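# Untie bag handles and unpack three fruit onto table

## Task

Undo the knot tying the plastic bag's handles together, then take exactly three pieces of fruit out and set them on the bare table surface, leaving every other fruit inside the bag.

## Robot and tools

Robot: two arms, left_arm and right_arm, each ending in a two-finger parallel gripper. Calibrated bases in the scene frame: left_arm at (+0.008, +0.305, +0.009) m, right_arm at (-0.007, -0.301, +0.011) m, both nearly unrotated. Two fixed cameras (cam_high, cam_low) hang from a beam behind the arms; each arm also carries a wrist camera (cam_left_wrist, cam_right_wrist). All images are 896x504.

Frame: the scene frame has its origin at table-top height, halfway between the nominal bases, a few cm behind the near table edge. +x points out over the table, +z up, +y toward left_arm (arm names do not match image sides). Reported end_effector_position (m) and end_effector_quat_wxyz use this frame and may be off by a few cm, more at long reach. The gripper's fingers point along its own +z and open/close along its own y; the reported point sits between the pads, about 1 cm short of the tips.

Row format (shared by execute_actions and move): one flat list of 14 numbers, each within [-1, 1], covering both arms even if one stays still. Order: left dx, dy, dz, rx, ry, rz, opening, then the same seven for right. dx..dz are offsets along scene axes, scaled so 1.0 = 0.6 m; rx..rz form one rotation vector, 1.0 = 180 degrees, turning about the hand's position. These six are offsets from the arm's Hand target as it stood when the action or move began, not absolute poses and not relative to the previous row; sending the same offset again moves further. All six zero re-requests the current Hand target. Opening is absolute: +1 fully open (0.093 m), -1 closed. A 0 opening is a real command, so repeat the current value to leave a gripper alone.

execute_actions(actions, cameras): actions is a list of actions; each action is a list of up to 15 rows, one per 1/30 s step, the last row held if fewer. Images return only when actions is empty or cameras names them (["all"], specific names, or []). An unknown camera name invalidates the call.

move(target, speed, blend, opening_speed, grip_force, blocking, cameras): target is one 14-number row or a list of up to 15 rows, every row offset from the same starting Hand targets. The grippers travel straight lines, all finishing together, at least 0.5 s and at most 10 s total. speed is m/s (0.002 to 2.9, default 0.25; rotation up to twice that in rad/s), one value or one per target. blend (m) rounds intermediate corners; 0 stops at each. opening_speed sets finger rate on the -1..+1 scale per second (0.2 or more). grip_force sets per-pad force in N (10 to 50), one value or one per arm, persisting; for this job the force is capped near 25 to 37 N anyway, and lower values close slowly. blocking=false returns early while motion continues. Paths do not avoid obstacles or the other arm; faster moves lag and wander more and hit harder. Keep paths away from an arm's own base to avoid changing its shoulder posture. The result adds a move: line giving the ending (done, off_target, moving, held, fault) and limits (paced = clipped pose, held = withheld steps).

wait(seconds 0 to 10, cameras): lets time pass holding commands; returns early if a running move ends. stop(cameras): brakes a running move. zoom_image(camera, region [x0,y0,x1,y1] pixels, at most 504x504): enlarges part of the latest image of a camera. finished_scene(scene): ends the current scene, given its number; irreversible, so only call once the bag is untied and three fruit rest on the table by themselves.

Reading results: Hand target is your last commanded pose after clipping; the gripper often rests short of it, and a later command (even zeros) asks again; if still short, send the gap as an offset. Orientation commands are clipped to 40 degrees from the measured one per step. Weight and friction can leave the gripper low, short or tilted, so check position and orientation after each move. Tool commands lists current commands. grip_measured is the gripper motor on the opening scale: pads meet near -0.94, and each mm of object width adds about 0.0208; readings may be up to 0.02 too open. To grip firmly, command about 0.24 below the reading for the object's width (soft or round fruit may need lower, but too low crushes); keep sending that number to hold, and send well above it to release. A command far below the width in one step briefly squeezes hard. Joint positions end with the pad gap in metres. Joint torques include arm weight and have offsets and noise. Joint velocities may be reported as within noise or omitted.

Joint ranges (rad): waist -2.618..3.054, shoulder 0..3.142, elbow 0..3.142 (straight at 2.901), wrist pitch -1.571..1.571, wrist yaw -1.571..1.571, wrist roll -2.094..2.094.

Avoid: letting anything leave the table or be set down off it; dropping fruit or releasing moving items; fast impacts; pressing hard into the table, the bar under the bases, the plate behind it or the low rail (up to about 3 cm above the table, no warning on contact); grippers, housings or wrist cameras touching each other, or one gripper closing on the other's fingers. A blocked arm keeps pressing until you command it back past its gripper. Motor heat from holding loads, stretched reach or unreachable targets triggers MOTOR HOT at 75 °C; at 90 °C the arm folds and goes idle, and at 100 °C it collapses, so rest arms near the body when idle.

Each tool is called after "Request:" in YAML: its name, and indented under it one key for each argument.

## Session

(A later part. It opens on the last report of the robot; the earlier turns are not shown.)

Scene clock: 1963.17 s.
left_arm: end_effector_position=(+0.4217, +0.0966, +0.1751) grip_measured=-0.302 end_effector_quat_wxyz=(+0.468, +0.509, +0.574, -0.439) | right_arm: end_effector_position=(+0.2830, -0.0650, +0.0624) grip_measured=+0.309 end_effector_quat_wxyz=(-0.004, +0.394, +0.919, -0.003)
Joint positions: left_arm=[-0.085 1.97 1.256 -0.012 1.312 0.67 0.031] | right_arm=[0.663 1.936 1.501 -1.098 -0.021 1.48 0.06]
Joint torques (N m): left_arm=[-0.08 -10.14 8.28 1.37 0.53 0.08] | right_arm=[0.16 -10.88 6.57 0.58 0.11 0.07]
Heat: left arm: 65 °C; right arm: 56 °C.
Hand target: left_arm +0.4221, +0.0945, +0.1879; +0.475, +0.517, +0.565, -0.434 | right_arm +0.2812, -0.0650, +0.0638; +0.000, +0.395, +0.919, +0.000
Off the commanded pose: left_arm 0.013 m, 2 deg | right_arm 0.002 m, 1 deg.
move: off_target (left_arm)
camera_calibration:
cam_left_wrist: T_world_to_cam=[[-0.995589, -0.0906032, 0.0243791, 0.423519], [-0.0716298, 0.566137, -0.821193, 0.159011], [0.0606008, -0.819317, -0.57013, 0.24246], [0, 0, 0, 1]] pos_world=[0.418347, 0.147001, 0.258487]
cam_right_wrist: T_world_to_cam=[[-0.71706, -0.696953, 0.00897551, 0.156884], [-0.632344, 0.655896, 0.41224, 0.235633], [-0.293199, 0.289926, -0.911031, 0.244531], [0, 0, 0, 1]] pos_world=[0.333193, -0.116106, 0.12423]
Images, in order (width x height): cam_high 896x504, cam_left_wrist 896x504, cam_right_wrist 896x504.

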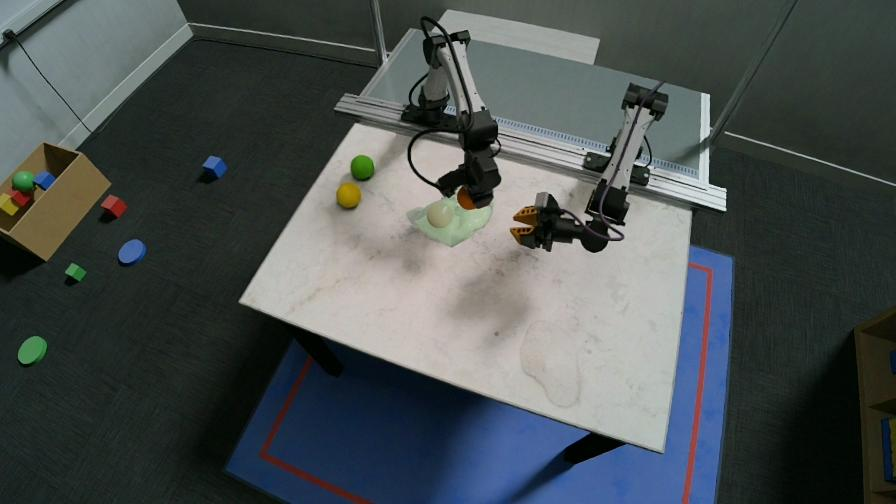

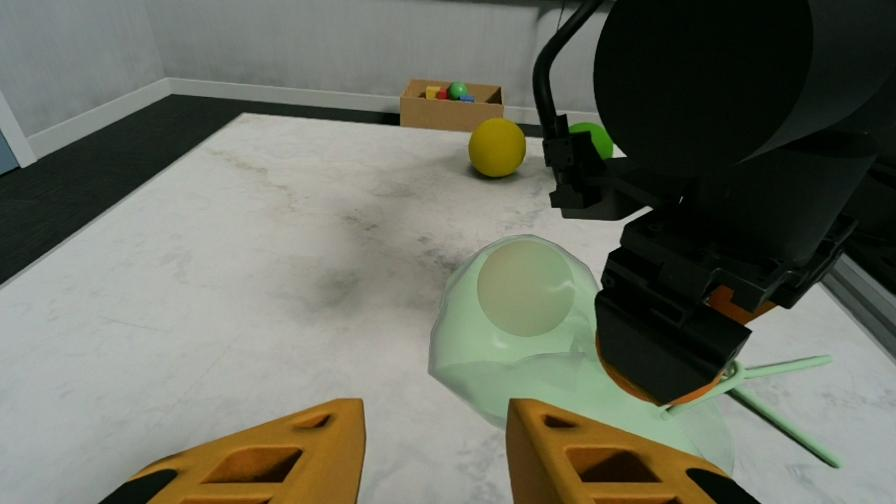

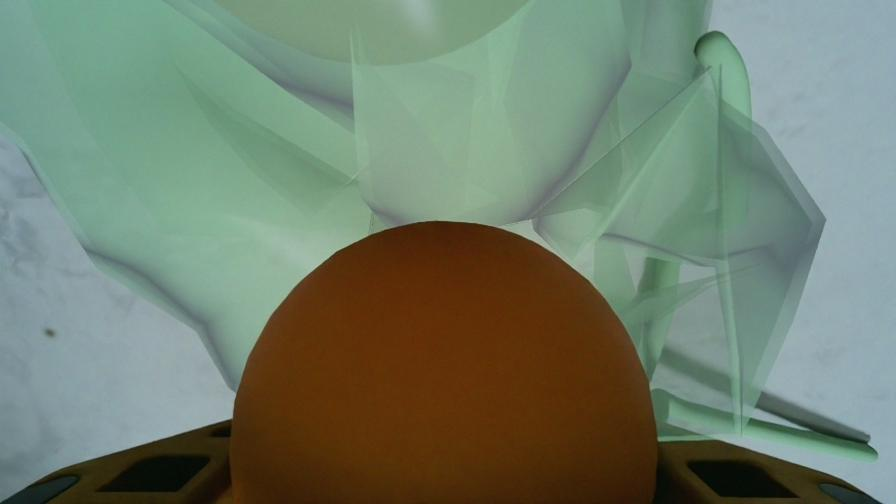

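Request:
move:
  target:
    - [0,0,0,0,0,0,-0.3,0,0,-0.04,0,0,0,0.05]
  speed: [0.04]
  cameras: ["cam_right_wrist","cam_left_wrist","cam_low"]

Request:
zoom_image:
  camera: "cam_low"
  region: [250, 230, 430, 370]

Scene clock: 1973.63 s.
left_arm: end_effector_position=(+0.4217, +0.0966, +0.1751) grip_measured=-0.302 end_effector_quat_wxyz=(+0.468, +0.509, +0.574, -0.439) | right_arm: end_effector_position=(+0.2845, -0.0641, +0.0473) grip_measured=+0.309 end_effector_quat_wxyz=(+0.002, +0.394, +0.919, +0.008)
Joint positions: left_arm=[-0.085 1.97 1.256 -0.012 1.312 0.67 0.031] | right_arm=[0.663 1.936 1.439 -1.011 -0.021 1.482 0.06]
Joint torques (N m): left_arm=[-0.08 -10.22 8.25 1.35 0.52 0.08] | right_arm=[0.34 -8.43 6.52 0.69 0.12 0.08]
Heat: left arm: 65 °C; right arm: 56 °C.
Hand target: left_arm +0.4221, +0.0945, +0.1879; +0.475, +0.517, +0.565, -0.434 | right_arm +0.2812, -0.0650, +0.0398; +0.000, +0.395, +0.919, +0.000
Off the commanded pose: left_arm 0.013 m, 2 deg | right_arm 0.008 m, 1 deg.
move: off_target (left_arm)
camera_calibration:
cam_left_wrist: T_world_to_cam=[[-0.995589, -0.0906032, 0.0243791, 0.423519], [-0.0716298, 0.566137, -0.821193, 0.159011], [0.0606008, -0.819317, -0.57013, 0.24246], [0, 0, 0, 1]] pos_world=[0.418347, 0.147001, 0.258487]
cam_right_wrist: T_world_to_cam=[[-0.717477, -0.696404, -0.0157418, 0.160078], [-0.639875, 0.649969, 0.409999, 0.244102], [-0.275294, 0.304238, -0.91195, 0.226859], [0, 0, 0, 1]] pos_world=[0.3335, -0.116199, 0.109322]
Images, in order (width x height): cam_low 896x504, cam_left_wrist 896x504, cam_right_wrist 896x504.

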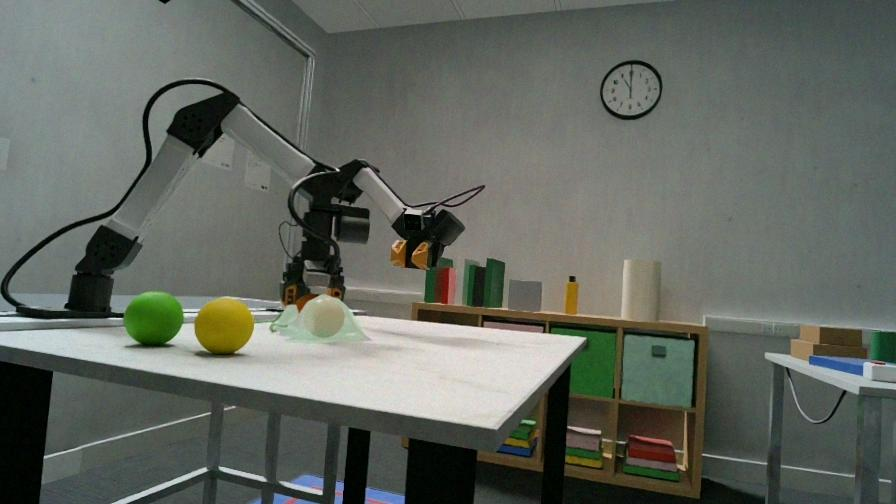

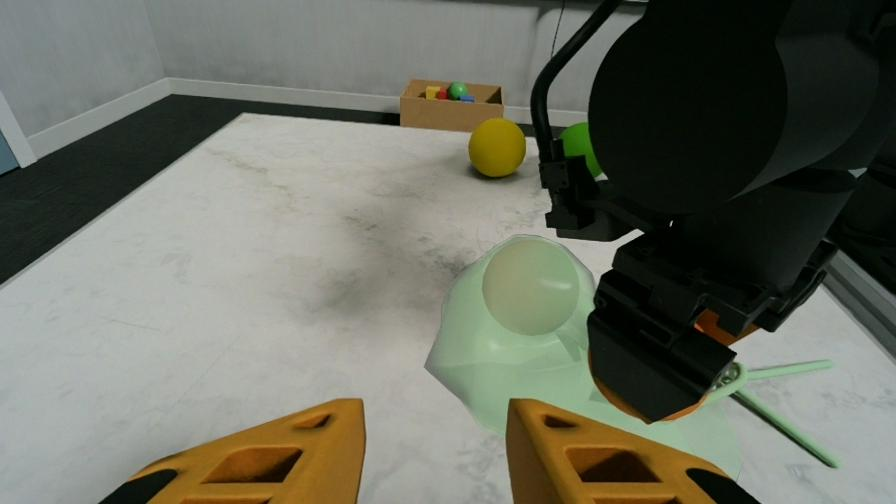

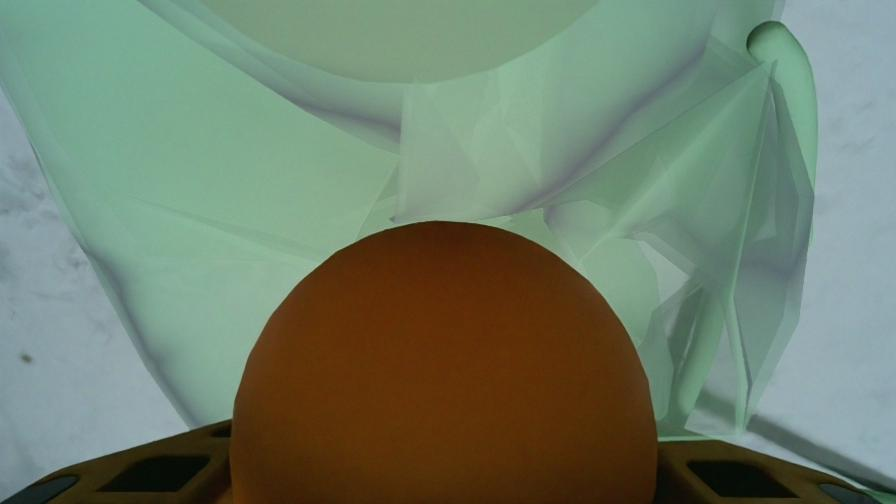

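Scaled by 2.800 from the camera's 896x504 image, which has a finer 1280x720 frame.

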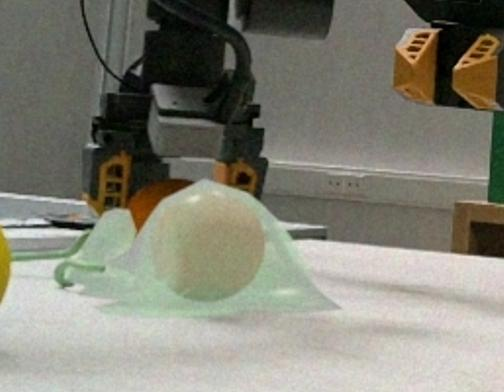

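Request:
move:
  target:
    - [0,0,0,0,0,0,-0.3,0,0,-0.013,0,0,0,0.05]
  speed: [0.03]
  cameras: ["cam_low"]

Scene clock: 1980.43 s.
left_arm: end_effector_position=(+0.4217, +0.0966, +0.1751) grip_measured=-0.302 end_effector_quat_wxyz=(+0.468, +0.509, +0.574, -0.439) | right_arm: end_effector_position=(+0.2845, -0.0642, +0.0438) grip_measured=+0.309 end_effector_quat_wxyz=(+0.003, +0.394, +0.919, +0.009)
Joint positions: left_arm=[-0.085 1.97 1.256 -0.012 1.312 0.67 0.031] | right_arm=[0.663 1.936 1.424 -0.992 -0.021 1.482 0.06]
Joint torques (N m): left_arm=[-0.09 -10.21 8.25 1.36 0.52 0.08] | right_arm=[0.29 -7.6 6.04 0.79 0.13 0.09]
Heat: left arm: 65 °C; right arm: 56 °C.
Hand target: left_arm +0.4221, +0.0945, +0.1879; +0.475, +0.517, +0.565, -0.434 | right_arm +0.2811, -0.0651, +0.0320; +0.000, +0.395, +0.919, -0.001
Off the commanded pose: left_arm 0.013 m, 2 deg | right_arm 0.012 m, 1 deg.
move: off_target (left_arm, right_arm)
Images, in order (width x height): cam_low 896x504.

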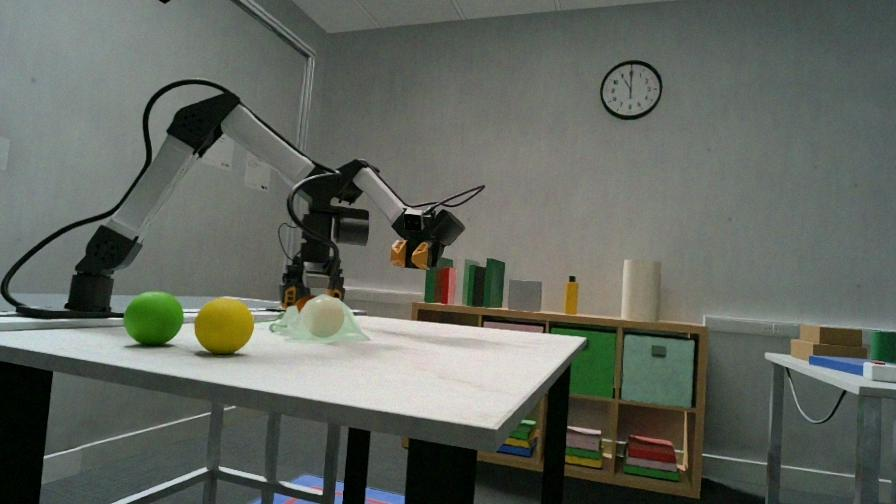

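Request:
move:
  target:
    - [0,0,0,0,0,0,-0.3,0.003,0.001,0.008,0,0,0,0.05]
    - [0,0,0,0,0,0,-0.3,0.003,0.001,0.008,0,0,0,1]
  speed: [0.03,0.03]
  opening_speed: 0.4
  cameras: ["cam_low","cam_right_wrist","cam_left_wrist"]

Scene clock: 1991.77 s.
left_arm: end_effector_position=(+0.4217, +0.0966, +0.1751) grip_measured=-0.302 end_effector_quat_wxyz=(+0.468, +0.509, +0.574, -0.439) | right_arm: end_effector_position=(+0.2845, -0.0642, +0.0438) grip_measured=+1.000 end_effector_quat_wxyz=(+0.003, +0.394, +0.919, +0.009)
Joint positions: left_arm=[-0.085 1.97 1.256 -0.012 1.312 0.67 0.031] | right_arm=[0.663 1.936 1.424 -0.992 -0.021 1.482 0.093]
Joint torques (N m): left_arm=[-0.12 -10.21 8.27 1.36 0.52 0.1] | right_arm=[0.24 -7.65 8.23 0.55 0.13 0.08]
Heat: left arm: 65 °C; right arm: 55 °C.
Hand target: left_arm +0.4221, +0.0945, +0.1879; +0.475, +0.517, +0.565, -0.434 | right_arm +0.2829, -0.0645, +0.0368; +0.000, +0.395, +0.919, -0.001
Off the commanded pose: left_arm 0.013 m, 2 deg | right_arm 0.007 m, 1 deg.
move: off_target (left_arm)
camera_calibration:
cam_left_wrist: T_world_to_cam=[[-0.995589, -0.0906032, 0.0243791, 0.423519], [-0.0716298, 0.566137, -0.821193, 0.159011], [0.0606008, -0.819317, -0.57013, 0.24246], [0, 0, 0, 1]] pos_world=[0.418347, 0.147001, 0.258487]
cam_right_wrist: T_world_to_cam=[[-0.717919, -0.695842, -0.019923, 0.160257], [-0.64075, 0.649351, 0.409614, 0.245801], [-0.27209, 0.306835, -0.912041, 0.22292], [0, 0, 0, 1]] pos_world=[0.333202, -0.116497, 0.105821]
Images, in order (width x height): cam_low 896x504, cam_left_wrist 896x504, cam_right_wrist 896x504.

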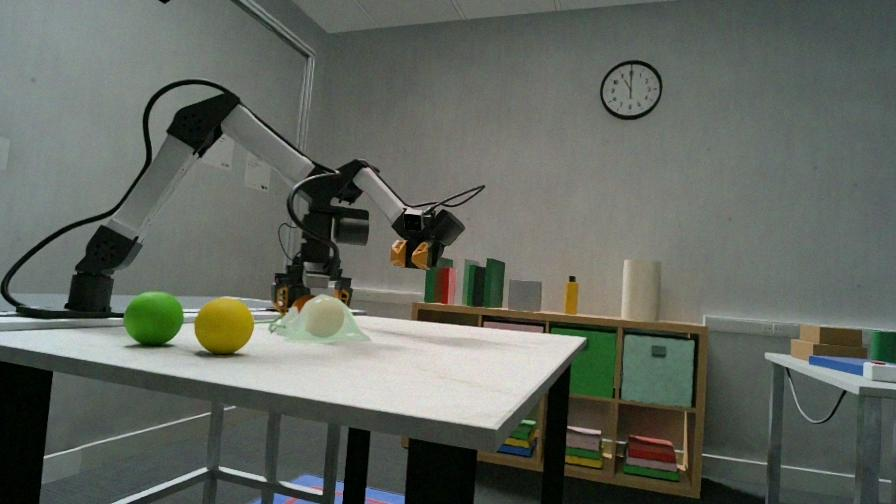

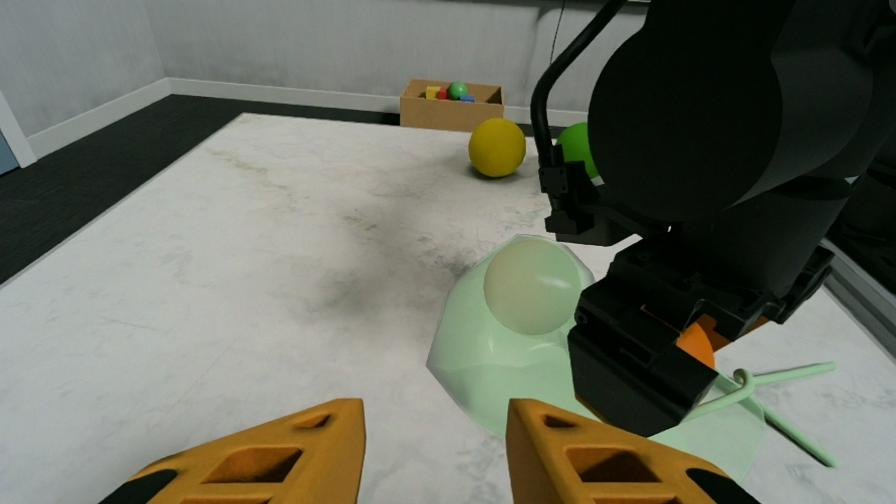

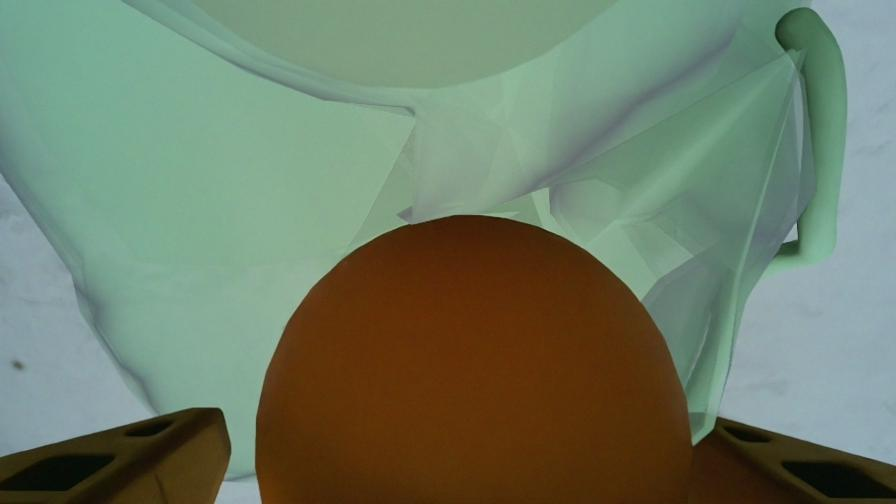

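Request:
move:
  target:
    - [0,0,0,0,0,0,-0.3,0.0,0.0,0.1,0,0,0,1]
    - [0,0,0,0,0,0,-0.3,0.0,0.0,0.25,0,0,0,1]
  speed: [0.05,0.12]
  blend: [0.01,0]
  cameras: ["cam_high","cam_right_wrist","cam_left_wrist"]

Request:
zoom_image:
  camera: "cam_high"
  region: [340, 130, 520, 270]

Scene clock: 2007.03 s.
left_arm: end_effector_position=(+0.4217, +0.0966, +0.1751) grip_measured=-0.302 end_effector_quat_wxyz=(+0.468, +0.509, +0.574, -0.439) | right_arm: end_effector_position=(+0.2836, -0.0618, +0.1783) grip_measured=+1.000 end_effector_quat_wxyz=(-0.003, +0.394, +0.919, -0.001)
Joint positions: left_arm=[-0.085 1.97 1.256 -0.012 1.312 0.67 0.031] | right_arm=[0.663 1.935 1.964 -1.556 -0.021 1.482 0.093]
Joint torques (N m): left_arm=[-0.13 -10.15 8.2 1.36 0.5 0.08] | right_arm=[-0.39 -10.06 10.47 0.21 0.11 -0.04]
Heat: left arm: 65 °C; right arm: 55 °C.
Hand target: left_arm +0.4221, +0.0945, +0.1879; +0.475, +0.517, +0.565, -0.434 | right_arm +0.2830, -0.0644, +0.1869; +0.000, +0.395, +0.919, +0.000
Off the commanded pose: left_arm 0.013 m, 2 deg | right_arm 0.009 m, 0 deg.
joint sent to its limit (right arm) — joint 4 (wrist pitch), lower limit. The joint targets still meet the commanded pose.
move: off_target (left_arm)
camera_calibration:
cam_left_wrist: T_world_to_cam=[[-0.995589, -0.0906032, 0.0243791, 0.423519], [-0.0716298, 0.566137, -0.821193, 0.159011], [0.0606008, -0.819317, -0.57013, 0.24246], [0, 0, 0, 1]] pos_world=[0.418347, 0.147001, 0.258487]
cam_right_wrist: T_world_to_cam=[[-0.718361, -0.695664, 0.00288465, 0.160057], [-0.63311, 0.655474, 0.411735, 0.186496], [-0.28832, 0.293948, -0.911299, 0.348378], [0, 0, 0, 1]] pos_world=[0.333496, -0.113302, 0.240228]
Images, in order (width x height): cam_high 896x504, cam_left_wrist 896x504, cam_right_wrist 896x504.

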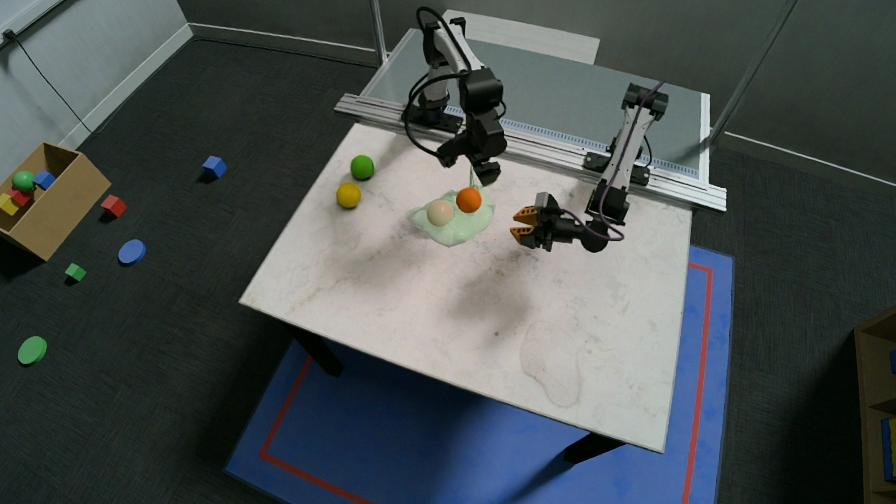

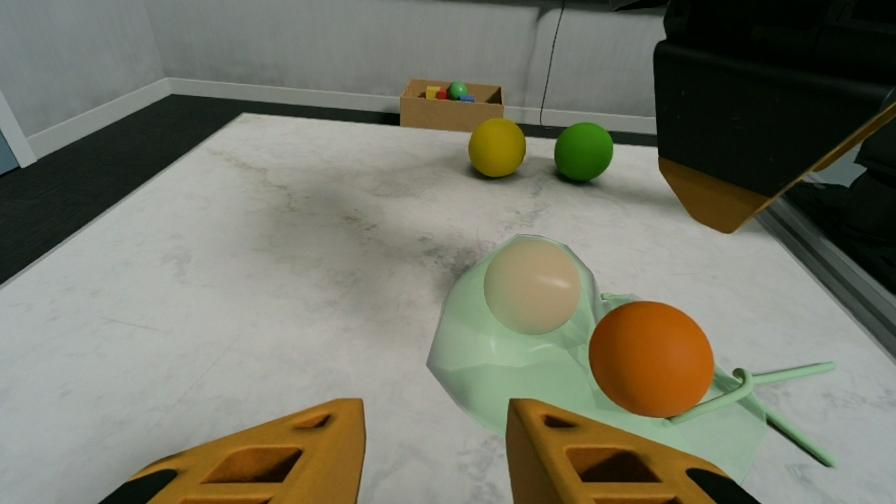

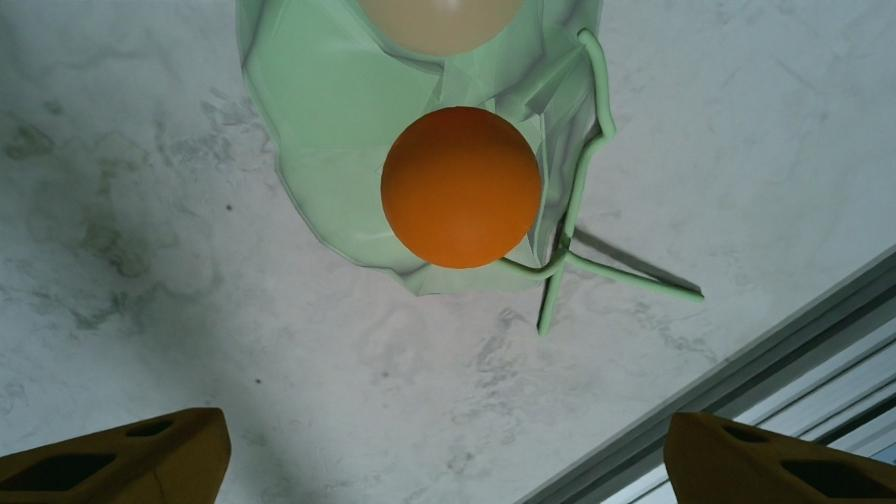

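Scaled by 2.800 from the camera's 896x504 image, which has a finer 1280x720 frame.

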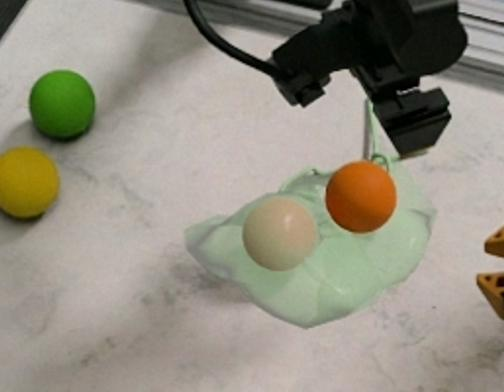

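Request:
zoom_image:
  camera: "cam_right_wrist"
  region: [340, 50, 640, 320]

Scaled by 1.680 from the camera's 896x504 image, which has a finer 1280x720 frame.

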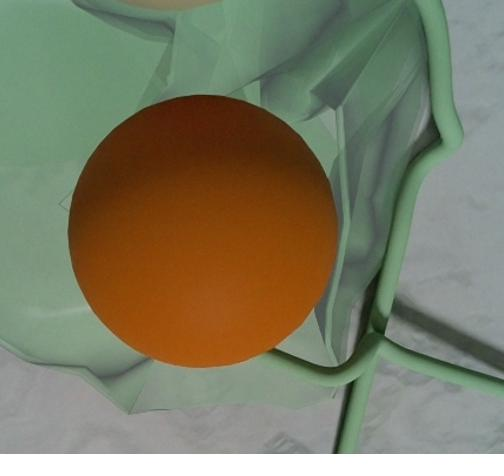

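Request:
move:
  target: [0,0,0,0,0,0,-0.3,0.0067,-0.0227,-0.145,0,0,0.5,1]
  speed: [0.15]
  cameras: ["cam_right_wrist","cam_left_wrist"]

Scene clock: 2041.10 s.
left_arm: end_effector_position=(+0.4217, +0.0966, +0.1751) grip_measured=-0.302 end_effector_quat_wxyz=(+0.468, +0.509, +0.574, -0.439) | right_arm: end_effector_position=(+0.2851, -0.0747, +0.0882) grip_measured=+1.000 end_effector_quat_wxyz=(-0.019, -0.370, +0.929, -0.004)
Joint positions: left_arm=[-0.085 1.97 1.256 -0.012 1.312 0.67 0.031] | right_arm=[0.638 1.929 1.593 -1.228 -0.021 -0.114 0.093]
Joint torques (N m): left_arm=[-0.1 -10.15 8.24 1.36 0.53 0.08] | right_arm=[-0.94 -13.81 6.52 0.61 0.05 -0.04]
Heat: left arm: 66 °C; right arm: 56 °C.
Hand target: left_arm +0.4221, +0.0945, +0.1879; +0.475, +0.517, +0.565, -0.434 | right_arm +0.2869, -0.0780, +0.0998; +0.000, -0.370, +0.929, +0.000
Off the commanded pose: left_arm 0.013 m, 2 deg | right_arm 0.012 m, 2 deg.
move: off_target (left_arm, right_arm)
camera_calibration:
cam_left_wrist: T_world_to_cam=[[-0.995589, -0.0906032, 0.0243791, 0.423519], [-0.0716298, 0.566137, -0.821193, 0.159011], [0.0606008, -0.819317, -0.57013, 0.24246], [0, 0, 0, 1]] pos_world=[0.418347, 0.147001, 0.258487]
cam_right_wrist: T_world_to_cam=[[0.694844, -0.719118, -0.00779591, -0.25124], [-0.642375, -0.625491, 0.442849, 0.137129], [-0.323338, -0.302703, -0.896562, 0.23452], [0, 0, 0, 1]] pos_world=[0.33849, -0.0239087, 0.147575]
Images, in order (width x height): cam_left_wrist 896x504, cam_right_wrist 896x504.

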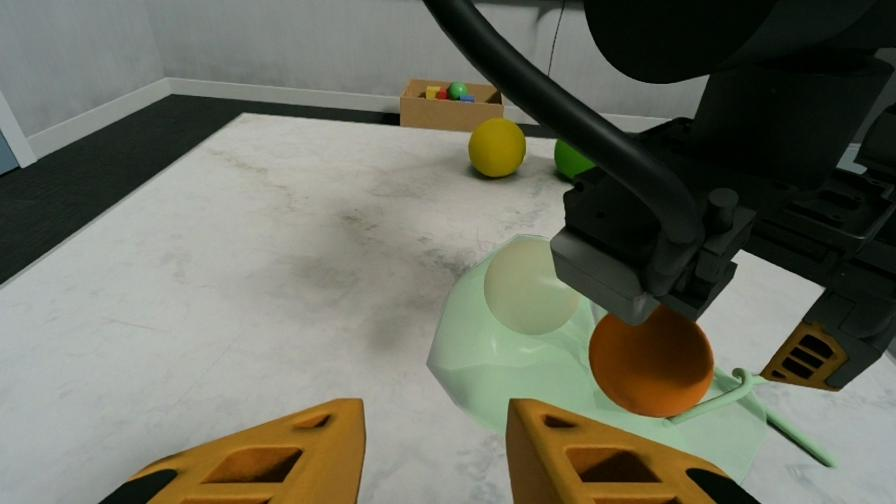

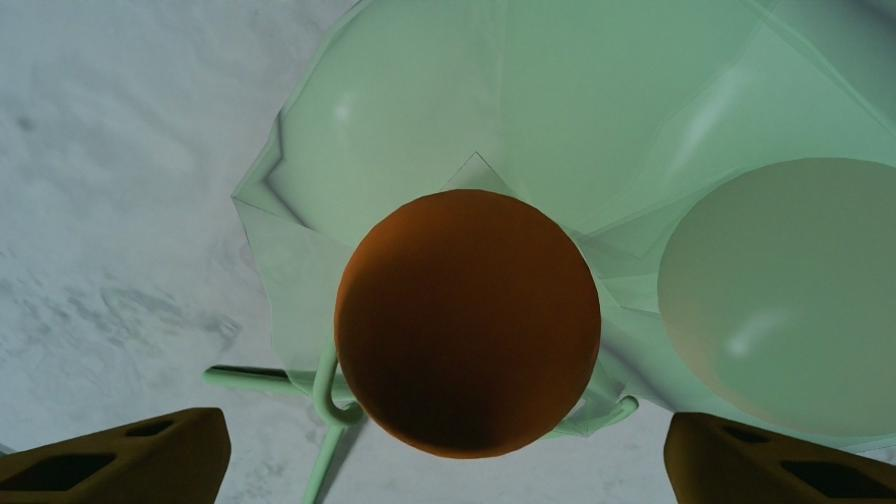

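Request:
move:
  target: [0,0,0,0,0,0,-0.3,0.0,0.0,-0.1,0,0,0,1]
  speed: [0.06]
  cameras: ["cam_right_wrist","cam_left_wrist"]

Scene clock: 2057.47 s.
left_arm: end_effector_position=(+0.4217, +0.0966, +0.1751) grip_measured=-0.302 end_effector_quat_wxyz=(+0.468, +0.509, +0.574, -0.439) | right_arm: end_effector_position=(+0.2875, -0.0738, +0.0467) grip_measured=+1.000 end_effector_quat_wxyz=(+0.006, -0.371, +0.929, +0.003)
Joint positions: left_arm=[-0.085 1.97 1.256 -0.012 1.312 0.67 0.031] | right_arm=[0.638 1.925 1.42 -1.005 -0.021 -0.114 0.093]
Joint torques (N m): left_arm=[-0.08 -10.15 8.23 1.35 0.52 0.08] | right_arm=[-0.72 -8.54 6.56 0.74 0.03 -0.05]
Heat: left arm: 66 °C; right arm: 55 °C.
Hand target: left_arm +0.4221, +0.0945, +0.1879; +0.475, +0.517, +0.565, -0.434 | right_arm +0.2870, -0.0780, +0.0398; +0.000, -0.370, +0.929, +0.000
Off the commanded pose: left_arm 0.013 m, 2 deg | right_arm 0.008 m, 1 deg.
move: off_target (left_arm)
camera_calibration:
cam_left_wrist: T_world_to_cam=[[-0.995589, -0.0906032, 0.0243791, 0.423519], [-0.0716298, 0.566137, -0.821193, 0.159011], [0.0606008, -0.819317, -0.57013, 0.24246], [0, 0, 0, 1]] pos_world=[0.418347, 0.147001, 0.258487]
cam_right_wrist: T_world_to_cam=[[0.696058, -0.717985, -0.00121253, -0.253225], [-0.659327, -0.639858, 0.394803, 0.163734], [-0.284238, -0.274006, -0.918765, 0.190311], [0, 0, 0, 1]] pos_world=[0.338307, -0.0248984, 0.109901]
Images, in order (width x height): cam_left_wrist 896x504, cam_right_wrist 896x504.

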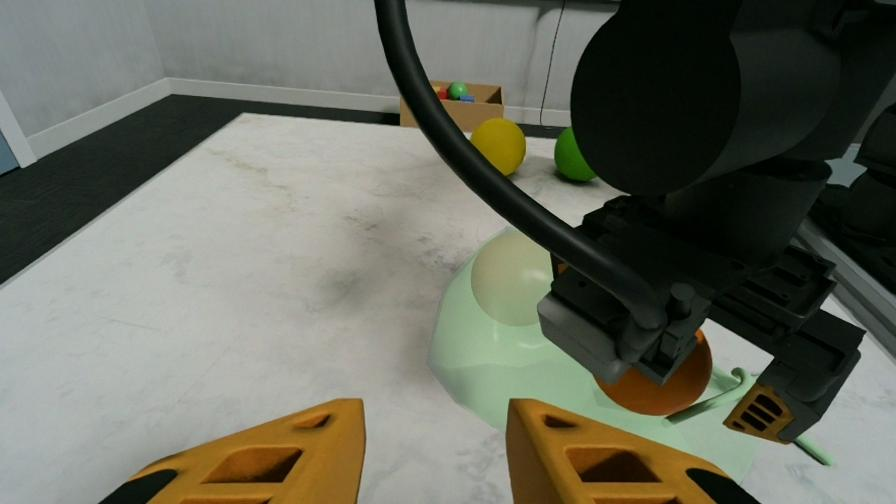

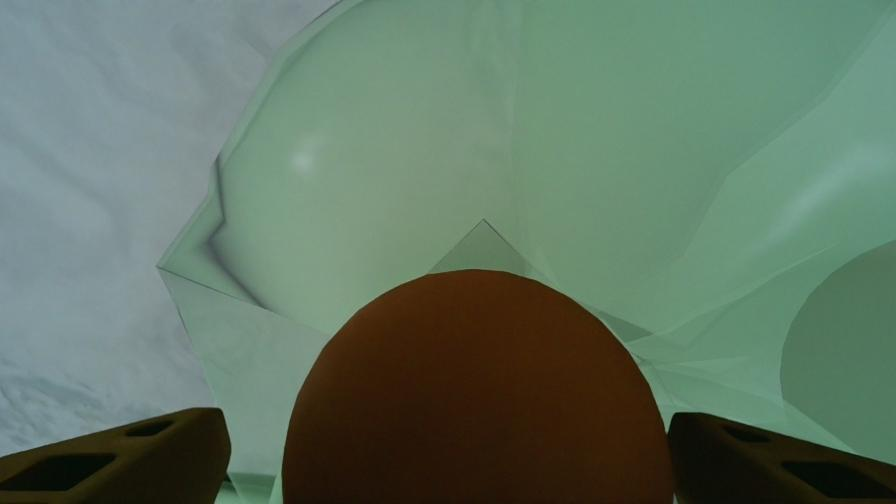

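Request:
move:
  target:
    - [0,0,0,0,0,0,-0.3,0.0,0.0,0,0,0,0,0.05]
  opening_speed: 0.3
  cameras: ["cam_right_wrist"]

Scene clock: 2064.73 s.
left_arm: end_effector_position=(+0.4217, +0.0966, +0.1751) grip_measured=-0.302 end_effector_quat_wxyz=(+0.468, +0.509, +0.574, -0.439) | right_arm: end_effector_position=(+0.2876, -0.0737, +0.0467) grip_measured=+0.321 end_effector_quat_wxyz=(+0.007, -0.371, +0.929, +0.003)
Joint positions: left_arm=[-0.085 1.97 1.256 -0.012 1.312 0.67 0.031] | right_arm=[0.638 1.925 1.42 -1.004 -0.021 -0.114 0.061]
Joint torques (N m): left_arm=[-0.1 -10.22 8.24 1.35 0.52 0.09] | right_arm=[-0.68 -8.55 6.43 0.77 0.03 -0.06]
Heat: left arm: 66 °C; right arm: 55 °C.
Hand target: left_arm +0.4221, +0.0945, +0.1879; +0.475, +0.517, +0.565, -0.434 | right_arm +0.2869, -0.0781, +0.0398; +0.000, -0.370, +0.929, +0.000
Off the commanded pose: left_arm 0.013 m, 2 deg | right_arm 0.008 m, 1 deg.
move: off_target (left_arm)
camera_calibration:
cam_right_wrist: T_world_to_cam=[[0.696058, -0.717985, -0.00121932, -0.253152], [-0.659458, -0.639988, 0.394372, 0.163887], [-0.283934, -0.273702, -0.91895, 0.190263], [0, 0, 0, 1]] pos_world=[0.338307, -0.0247983, 0.109901]
Images, in order (width x height): cam_right_wrist 896x504.

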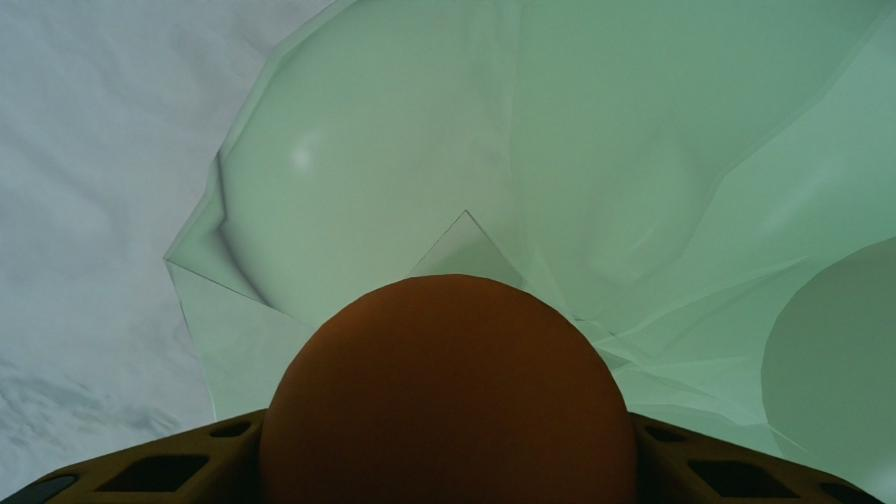

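Request:
move:
  target:
    - [0,0,0,0,0,0,-0.3,-0.01,0.02,0.1,0,0,0,0.05]
    - [0,0,0,0,0,0,-0.3,-0.02,0.03,0.22,0,0,0,0.05]
  speed: 0.06
  blend: 0.01
  cameras: ["cam_right_wrist","cam_left_wrist","cam_low"]

Scene clock: 2073.83 s.
left_arm: end_effector_position=(+0.4217, +0.0966, +0.1751) grip_measured=-0.302 end_effector_quat_wxyz=(+0.468, +0.509, +0.574, -0.439) | right_arm: end_effector_position=(+0.2763, -0.0606, +0.1542) grip_measured=+0.321 end_effector_quat_wxyz=(-0.016, -0.371, +0.928, -0.003)
Joint positions: left_arm=[-0.085 1.97 1.256 -0.012 1.312 0.67 0.031] | right_arm=[0.679 1.925 1.852 -1.482 -0.021 -0.074 0.061]
Joint torques (N m): left_arm=[-0.1 -10.25 8.21 1.36 0.52 0.07] | right_arm=[0.24 -12.08 11.34 0.2 0.07 0.08]
Heat: left arm: 66 °C; right arm: 55 °C.
Hand target: left_arm +0.4221, +0.0945, +0.1879; +0.475, +0.517, +0.565, -0.434 | right_arm +0.2749, -0.0600, +0.1718; +0.000, -0.370, +0.929, +0.000
Off the commanded pose: left_arm 0.013 m, 2 deg | right_arm 0.018 m, 2 deg.
move: off_target (left_arm, right_arm)
camera_calibration:
cam_left_wrist: T_world_to_cam=[[-0.995589, -0.0906032, 0.0243791, 0.423519], [-0.0716298, 0.566137, -0.821193, 0.159011], [0.0606008, -0.819317, -0.57013, 0.24246], [0, 0, 0, 1]] pos_world=[0.418347, 0.147001, 0.258487]
cam_right_wrist: T_world_to_cam=[[0.696361, -0.717652, -0.0075855, -0.234866], [-0.643523, -0.629042, 0.436101, 0.112215], [-0.31774, -0.298802, -0.899866, 0.294359], [0, 0, 0, 1]] pos_world=[0.329294, -0.0100089, 0.214165]
Images, in order (width x height): cam_low 896x504, cam_left_wrist 896x504, cam_right_wrist 896x504.

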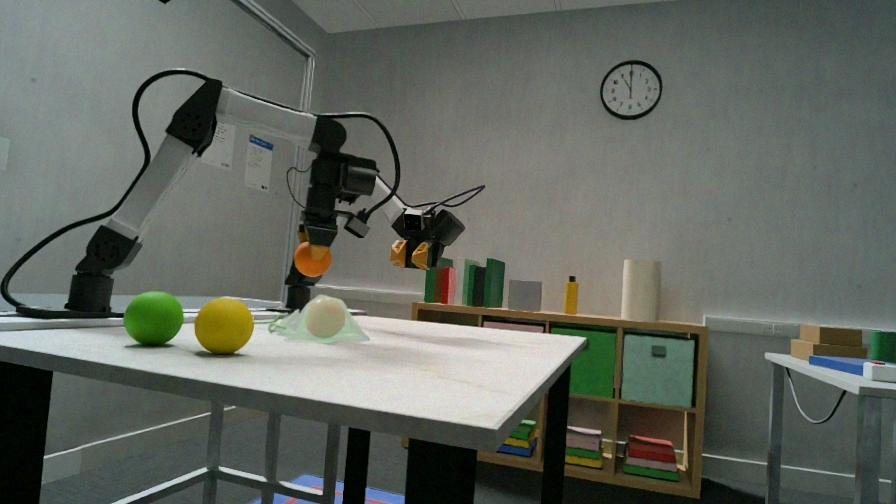

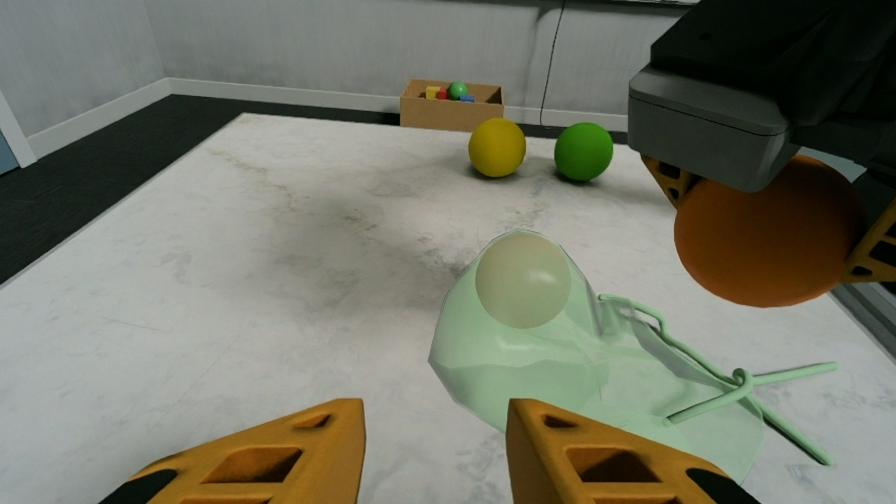

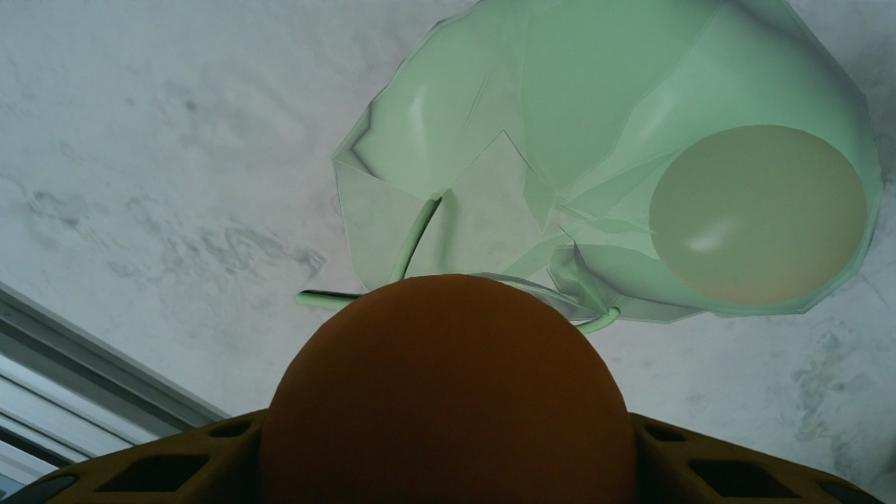

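Request:
move:
  target:
    - [0,0,0,0,0,0,-0.3,-0.058,-0.233,0,0,0,0,0.05]
    - [0,0,0,0,0,0,-0.3,-0.042,-0.375,-0.1,0,0,0,0.05]
    - [0,0,0,0,0,0,-0.3,-0.042,-0.375,-0.203,0,0,0,0.05]
    - [0,0,0,0,0,0,-0.3,-0.042,-0.375,-0.233,0,0,0,0.05]
  speed: [0.15,0.15,0.1,0.03]
  blend: [0.04,0.03,0.005,0]
  cameras: ["cam_low","cam_right_wrist"]

Request:
zoom_image:
  camera: "cam_low"
  region: [100, 220, 320, 380]

Scene clock: 2117.57 s.
left_arm: end_effector_position=(+0.4217, +0.0966, +0.1751) grip_measured=-0.302 end_effector_quat_wxyz=(+0.468, +0.509, +0.574, -0.439) | right_arm: end_effector_position=(+0.2499, -0.2859, +0.0412) grip_measured=+0.321 end_effector_quat_wxyz=(+0.000, -0.369, +0.929, -0.004)
Joint positions: left_arm=[-0.085 1.97 1.256 -0.012 1.312 0.67 0.031] | right_arm=[0.023 1.556 0.918 -0.902 -0.034 -0.723 0.061]
Joint torques (N m): left_arm=[-0.1 -10.21 8.23 1.35 0.54 0.08] | right_arm=[-0.18 -4.19 5.57 0.99 -0.13 -0.03]
Heat: left arm: 67 °C; right arm: 59 °C.
Hand target: left_arm +0.4221, +0.0945, +0.1879; +0.475, +0.517, +0.565, -0.434 | right_arm +0.2497, -0.2851, +0.0321; +0.000, -0.370, +0.929, +0.000
Off the commanded pose: left_arm 0.013 m, 2 deg | right_arm 0.009 m, 1 deg.
move: off_target (left_arm)
camera_calibration:
cam_right_wrist: T_world_to_cam=[[0.692441, -0.721429, 0.00813595, -0.379802], [-0.660128, -0.628971, 0.410642, 0.00800554], [-0.291132, -0.289716, -0.91176, 0.113434], [0, 0, 0, 1]] pos_world=[0.301299, -0.236101, 0.103227]
Images, in order (width x height): cam_low 896x504, cam_right_wrist 896x504.

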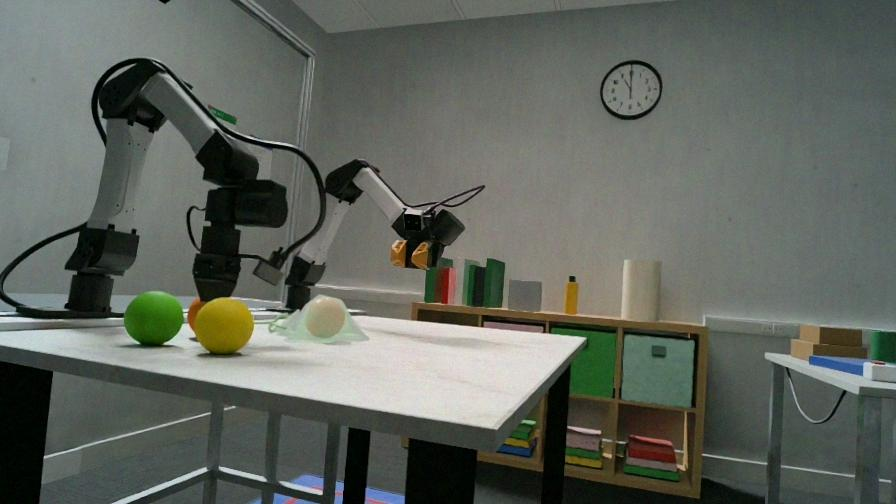

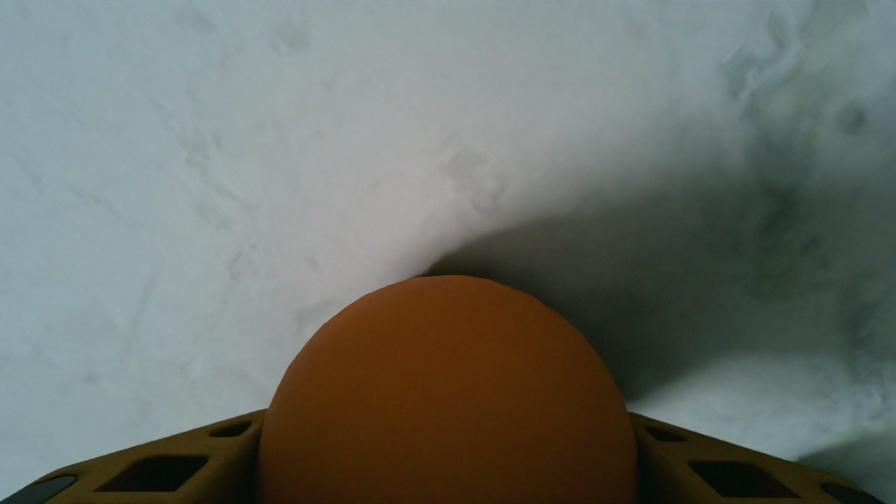

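Scaled by 2.291 from the camera's 896x504 image, which has a finer 1280x720 frame.

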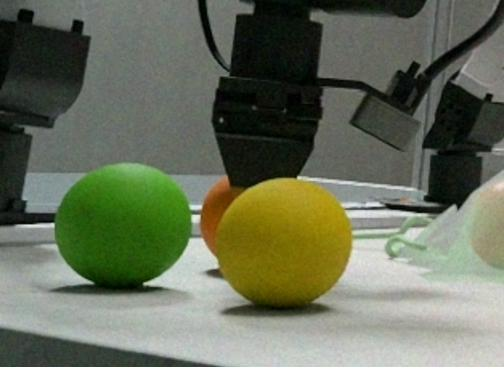

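Request:
move:
  target:
    - [0,0,0,0,0,0,-0.3,0,0,-0.01,0,0,0,0.05]
  speed: [0.03]
  cameras: ["cam_low","cam_right_wrist"]

Request:
zoom_image:
  camera: "cam_low"
  region: [170, 270, 250, 370]

Scene clock: 2130.83 s.
left_arm: end_effector_position=(+0.4217, +0.0966, +0.1751) grip_measured=-0.302 end_effector_quat_wxyz=(+0.468, +0.509, +0.574, -0.439) | right_arm: end_effector_position=(+0.2499, -0.2858, +0.0399) grip_measured=+0.321 end_effector_quat_wxyz=(+0.001, -0.369, +0.929, -0.005)
Joint positions: left_arm=[-0.085 1.97 1.256 -0.012 1.312 0.67 0.031] | right_arm=[0.023 1.556 0.912 -0.894 -0.035 -0.723 0.061]
Joint torques (N m): left_arm=[-0.14 -10.21 8.25 1.36 0.53 0.08] | right_arm=[-0.29 -3.22 4.59 1.17 -0.08 0]
Heat: left arm: 67 °C; right arm: 57 °C.
Hand target: left_arm +0.4221, +0.0945, +0.1879; +0.475, +0.517, +0.565, -0.434 | right_arm +0.2496, -0.2851, +0.0260; +0.000, -0.370, +0.929, +0.000
Off the commanded pose: left_arm 0.013 m, 2 deg | right_arm 0.014 m, 1 deg.
move: off_target (left_arm, right_arm)
camera_calibration:
cam_right_wrist: T_world_to_cam=[[0.692528, -0.721333, 0.00911037, -0.379685], [-0.660959, -0.629404, 0.408636, 0.00878419], [-0.289029, -0.289013, -0.912652, 0.111932], [0, 0, 0, 1]] pos_world=[0.3011, -0.236001, 0.102024]
Images, in order (width x height): cam_low 896x504, cam_right_wrist 896x504.

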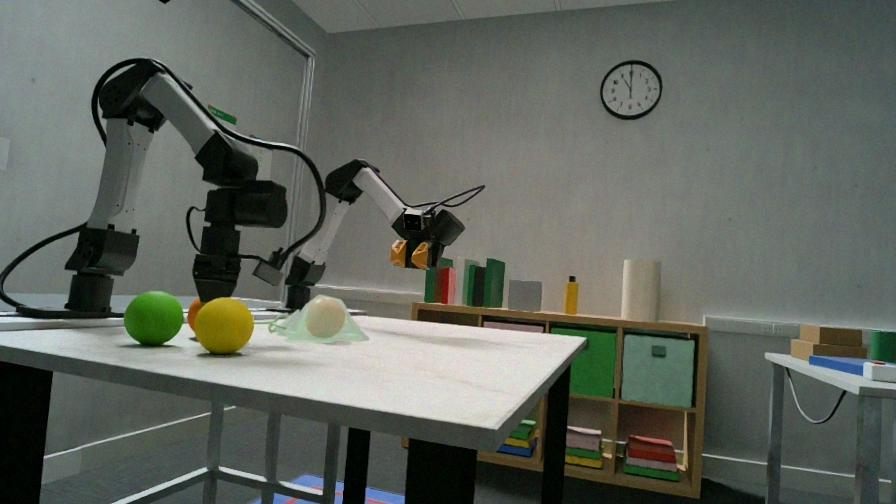

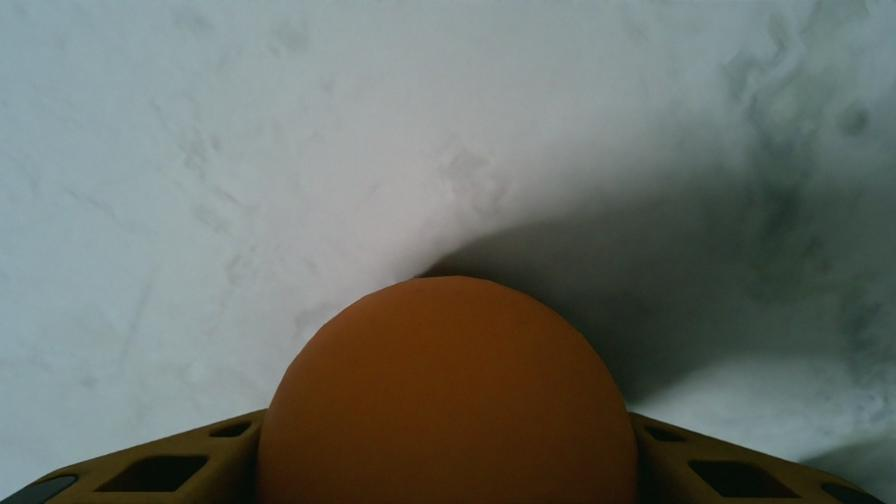

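Scaled by 5.040 from the camera's 896x504 image, which has a finer 1280x720 frame.

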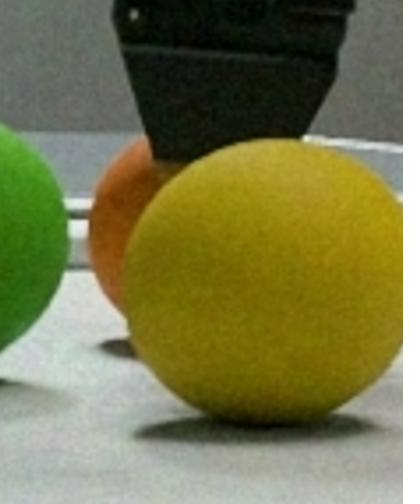

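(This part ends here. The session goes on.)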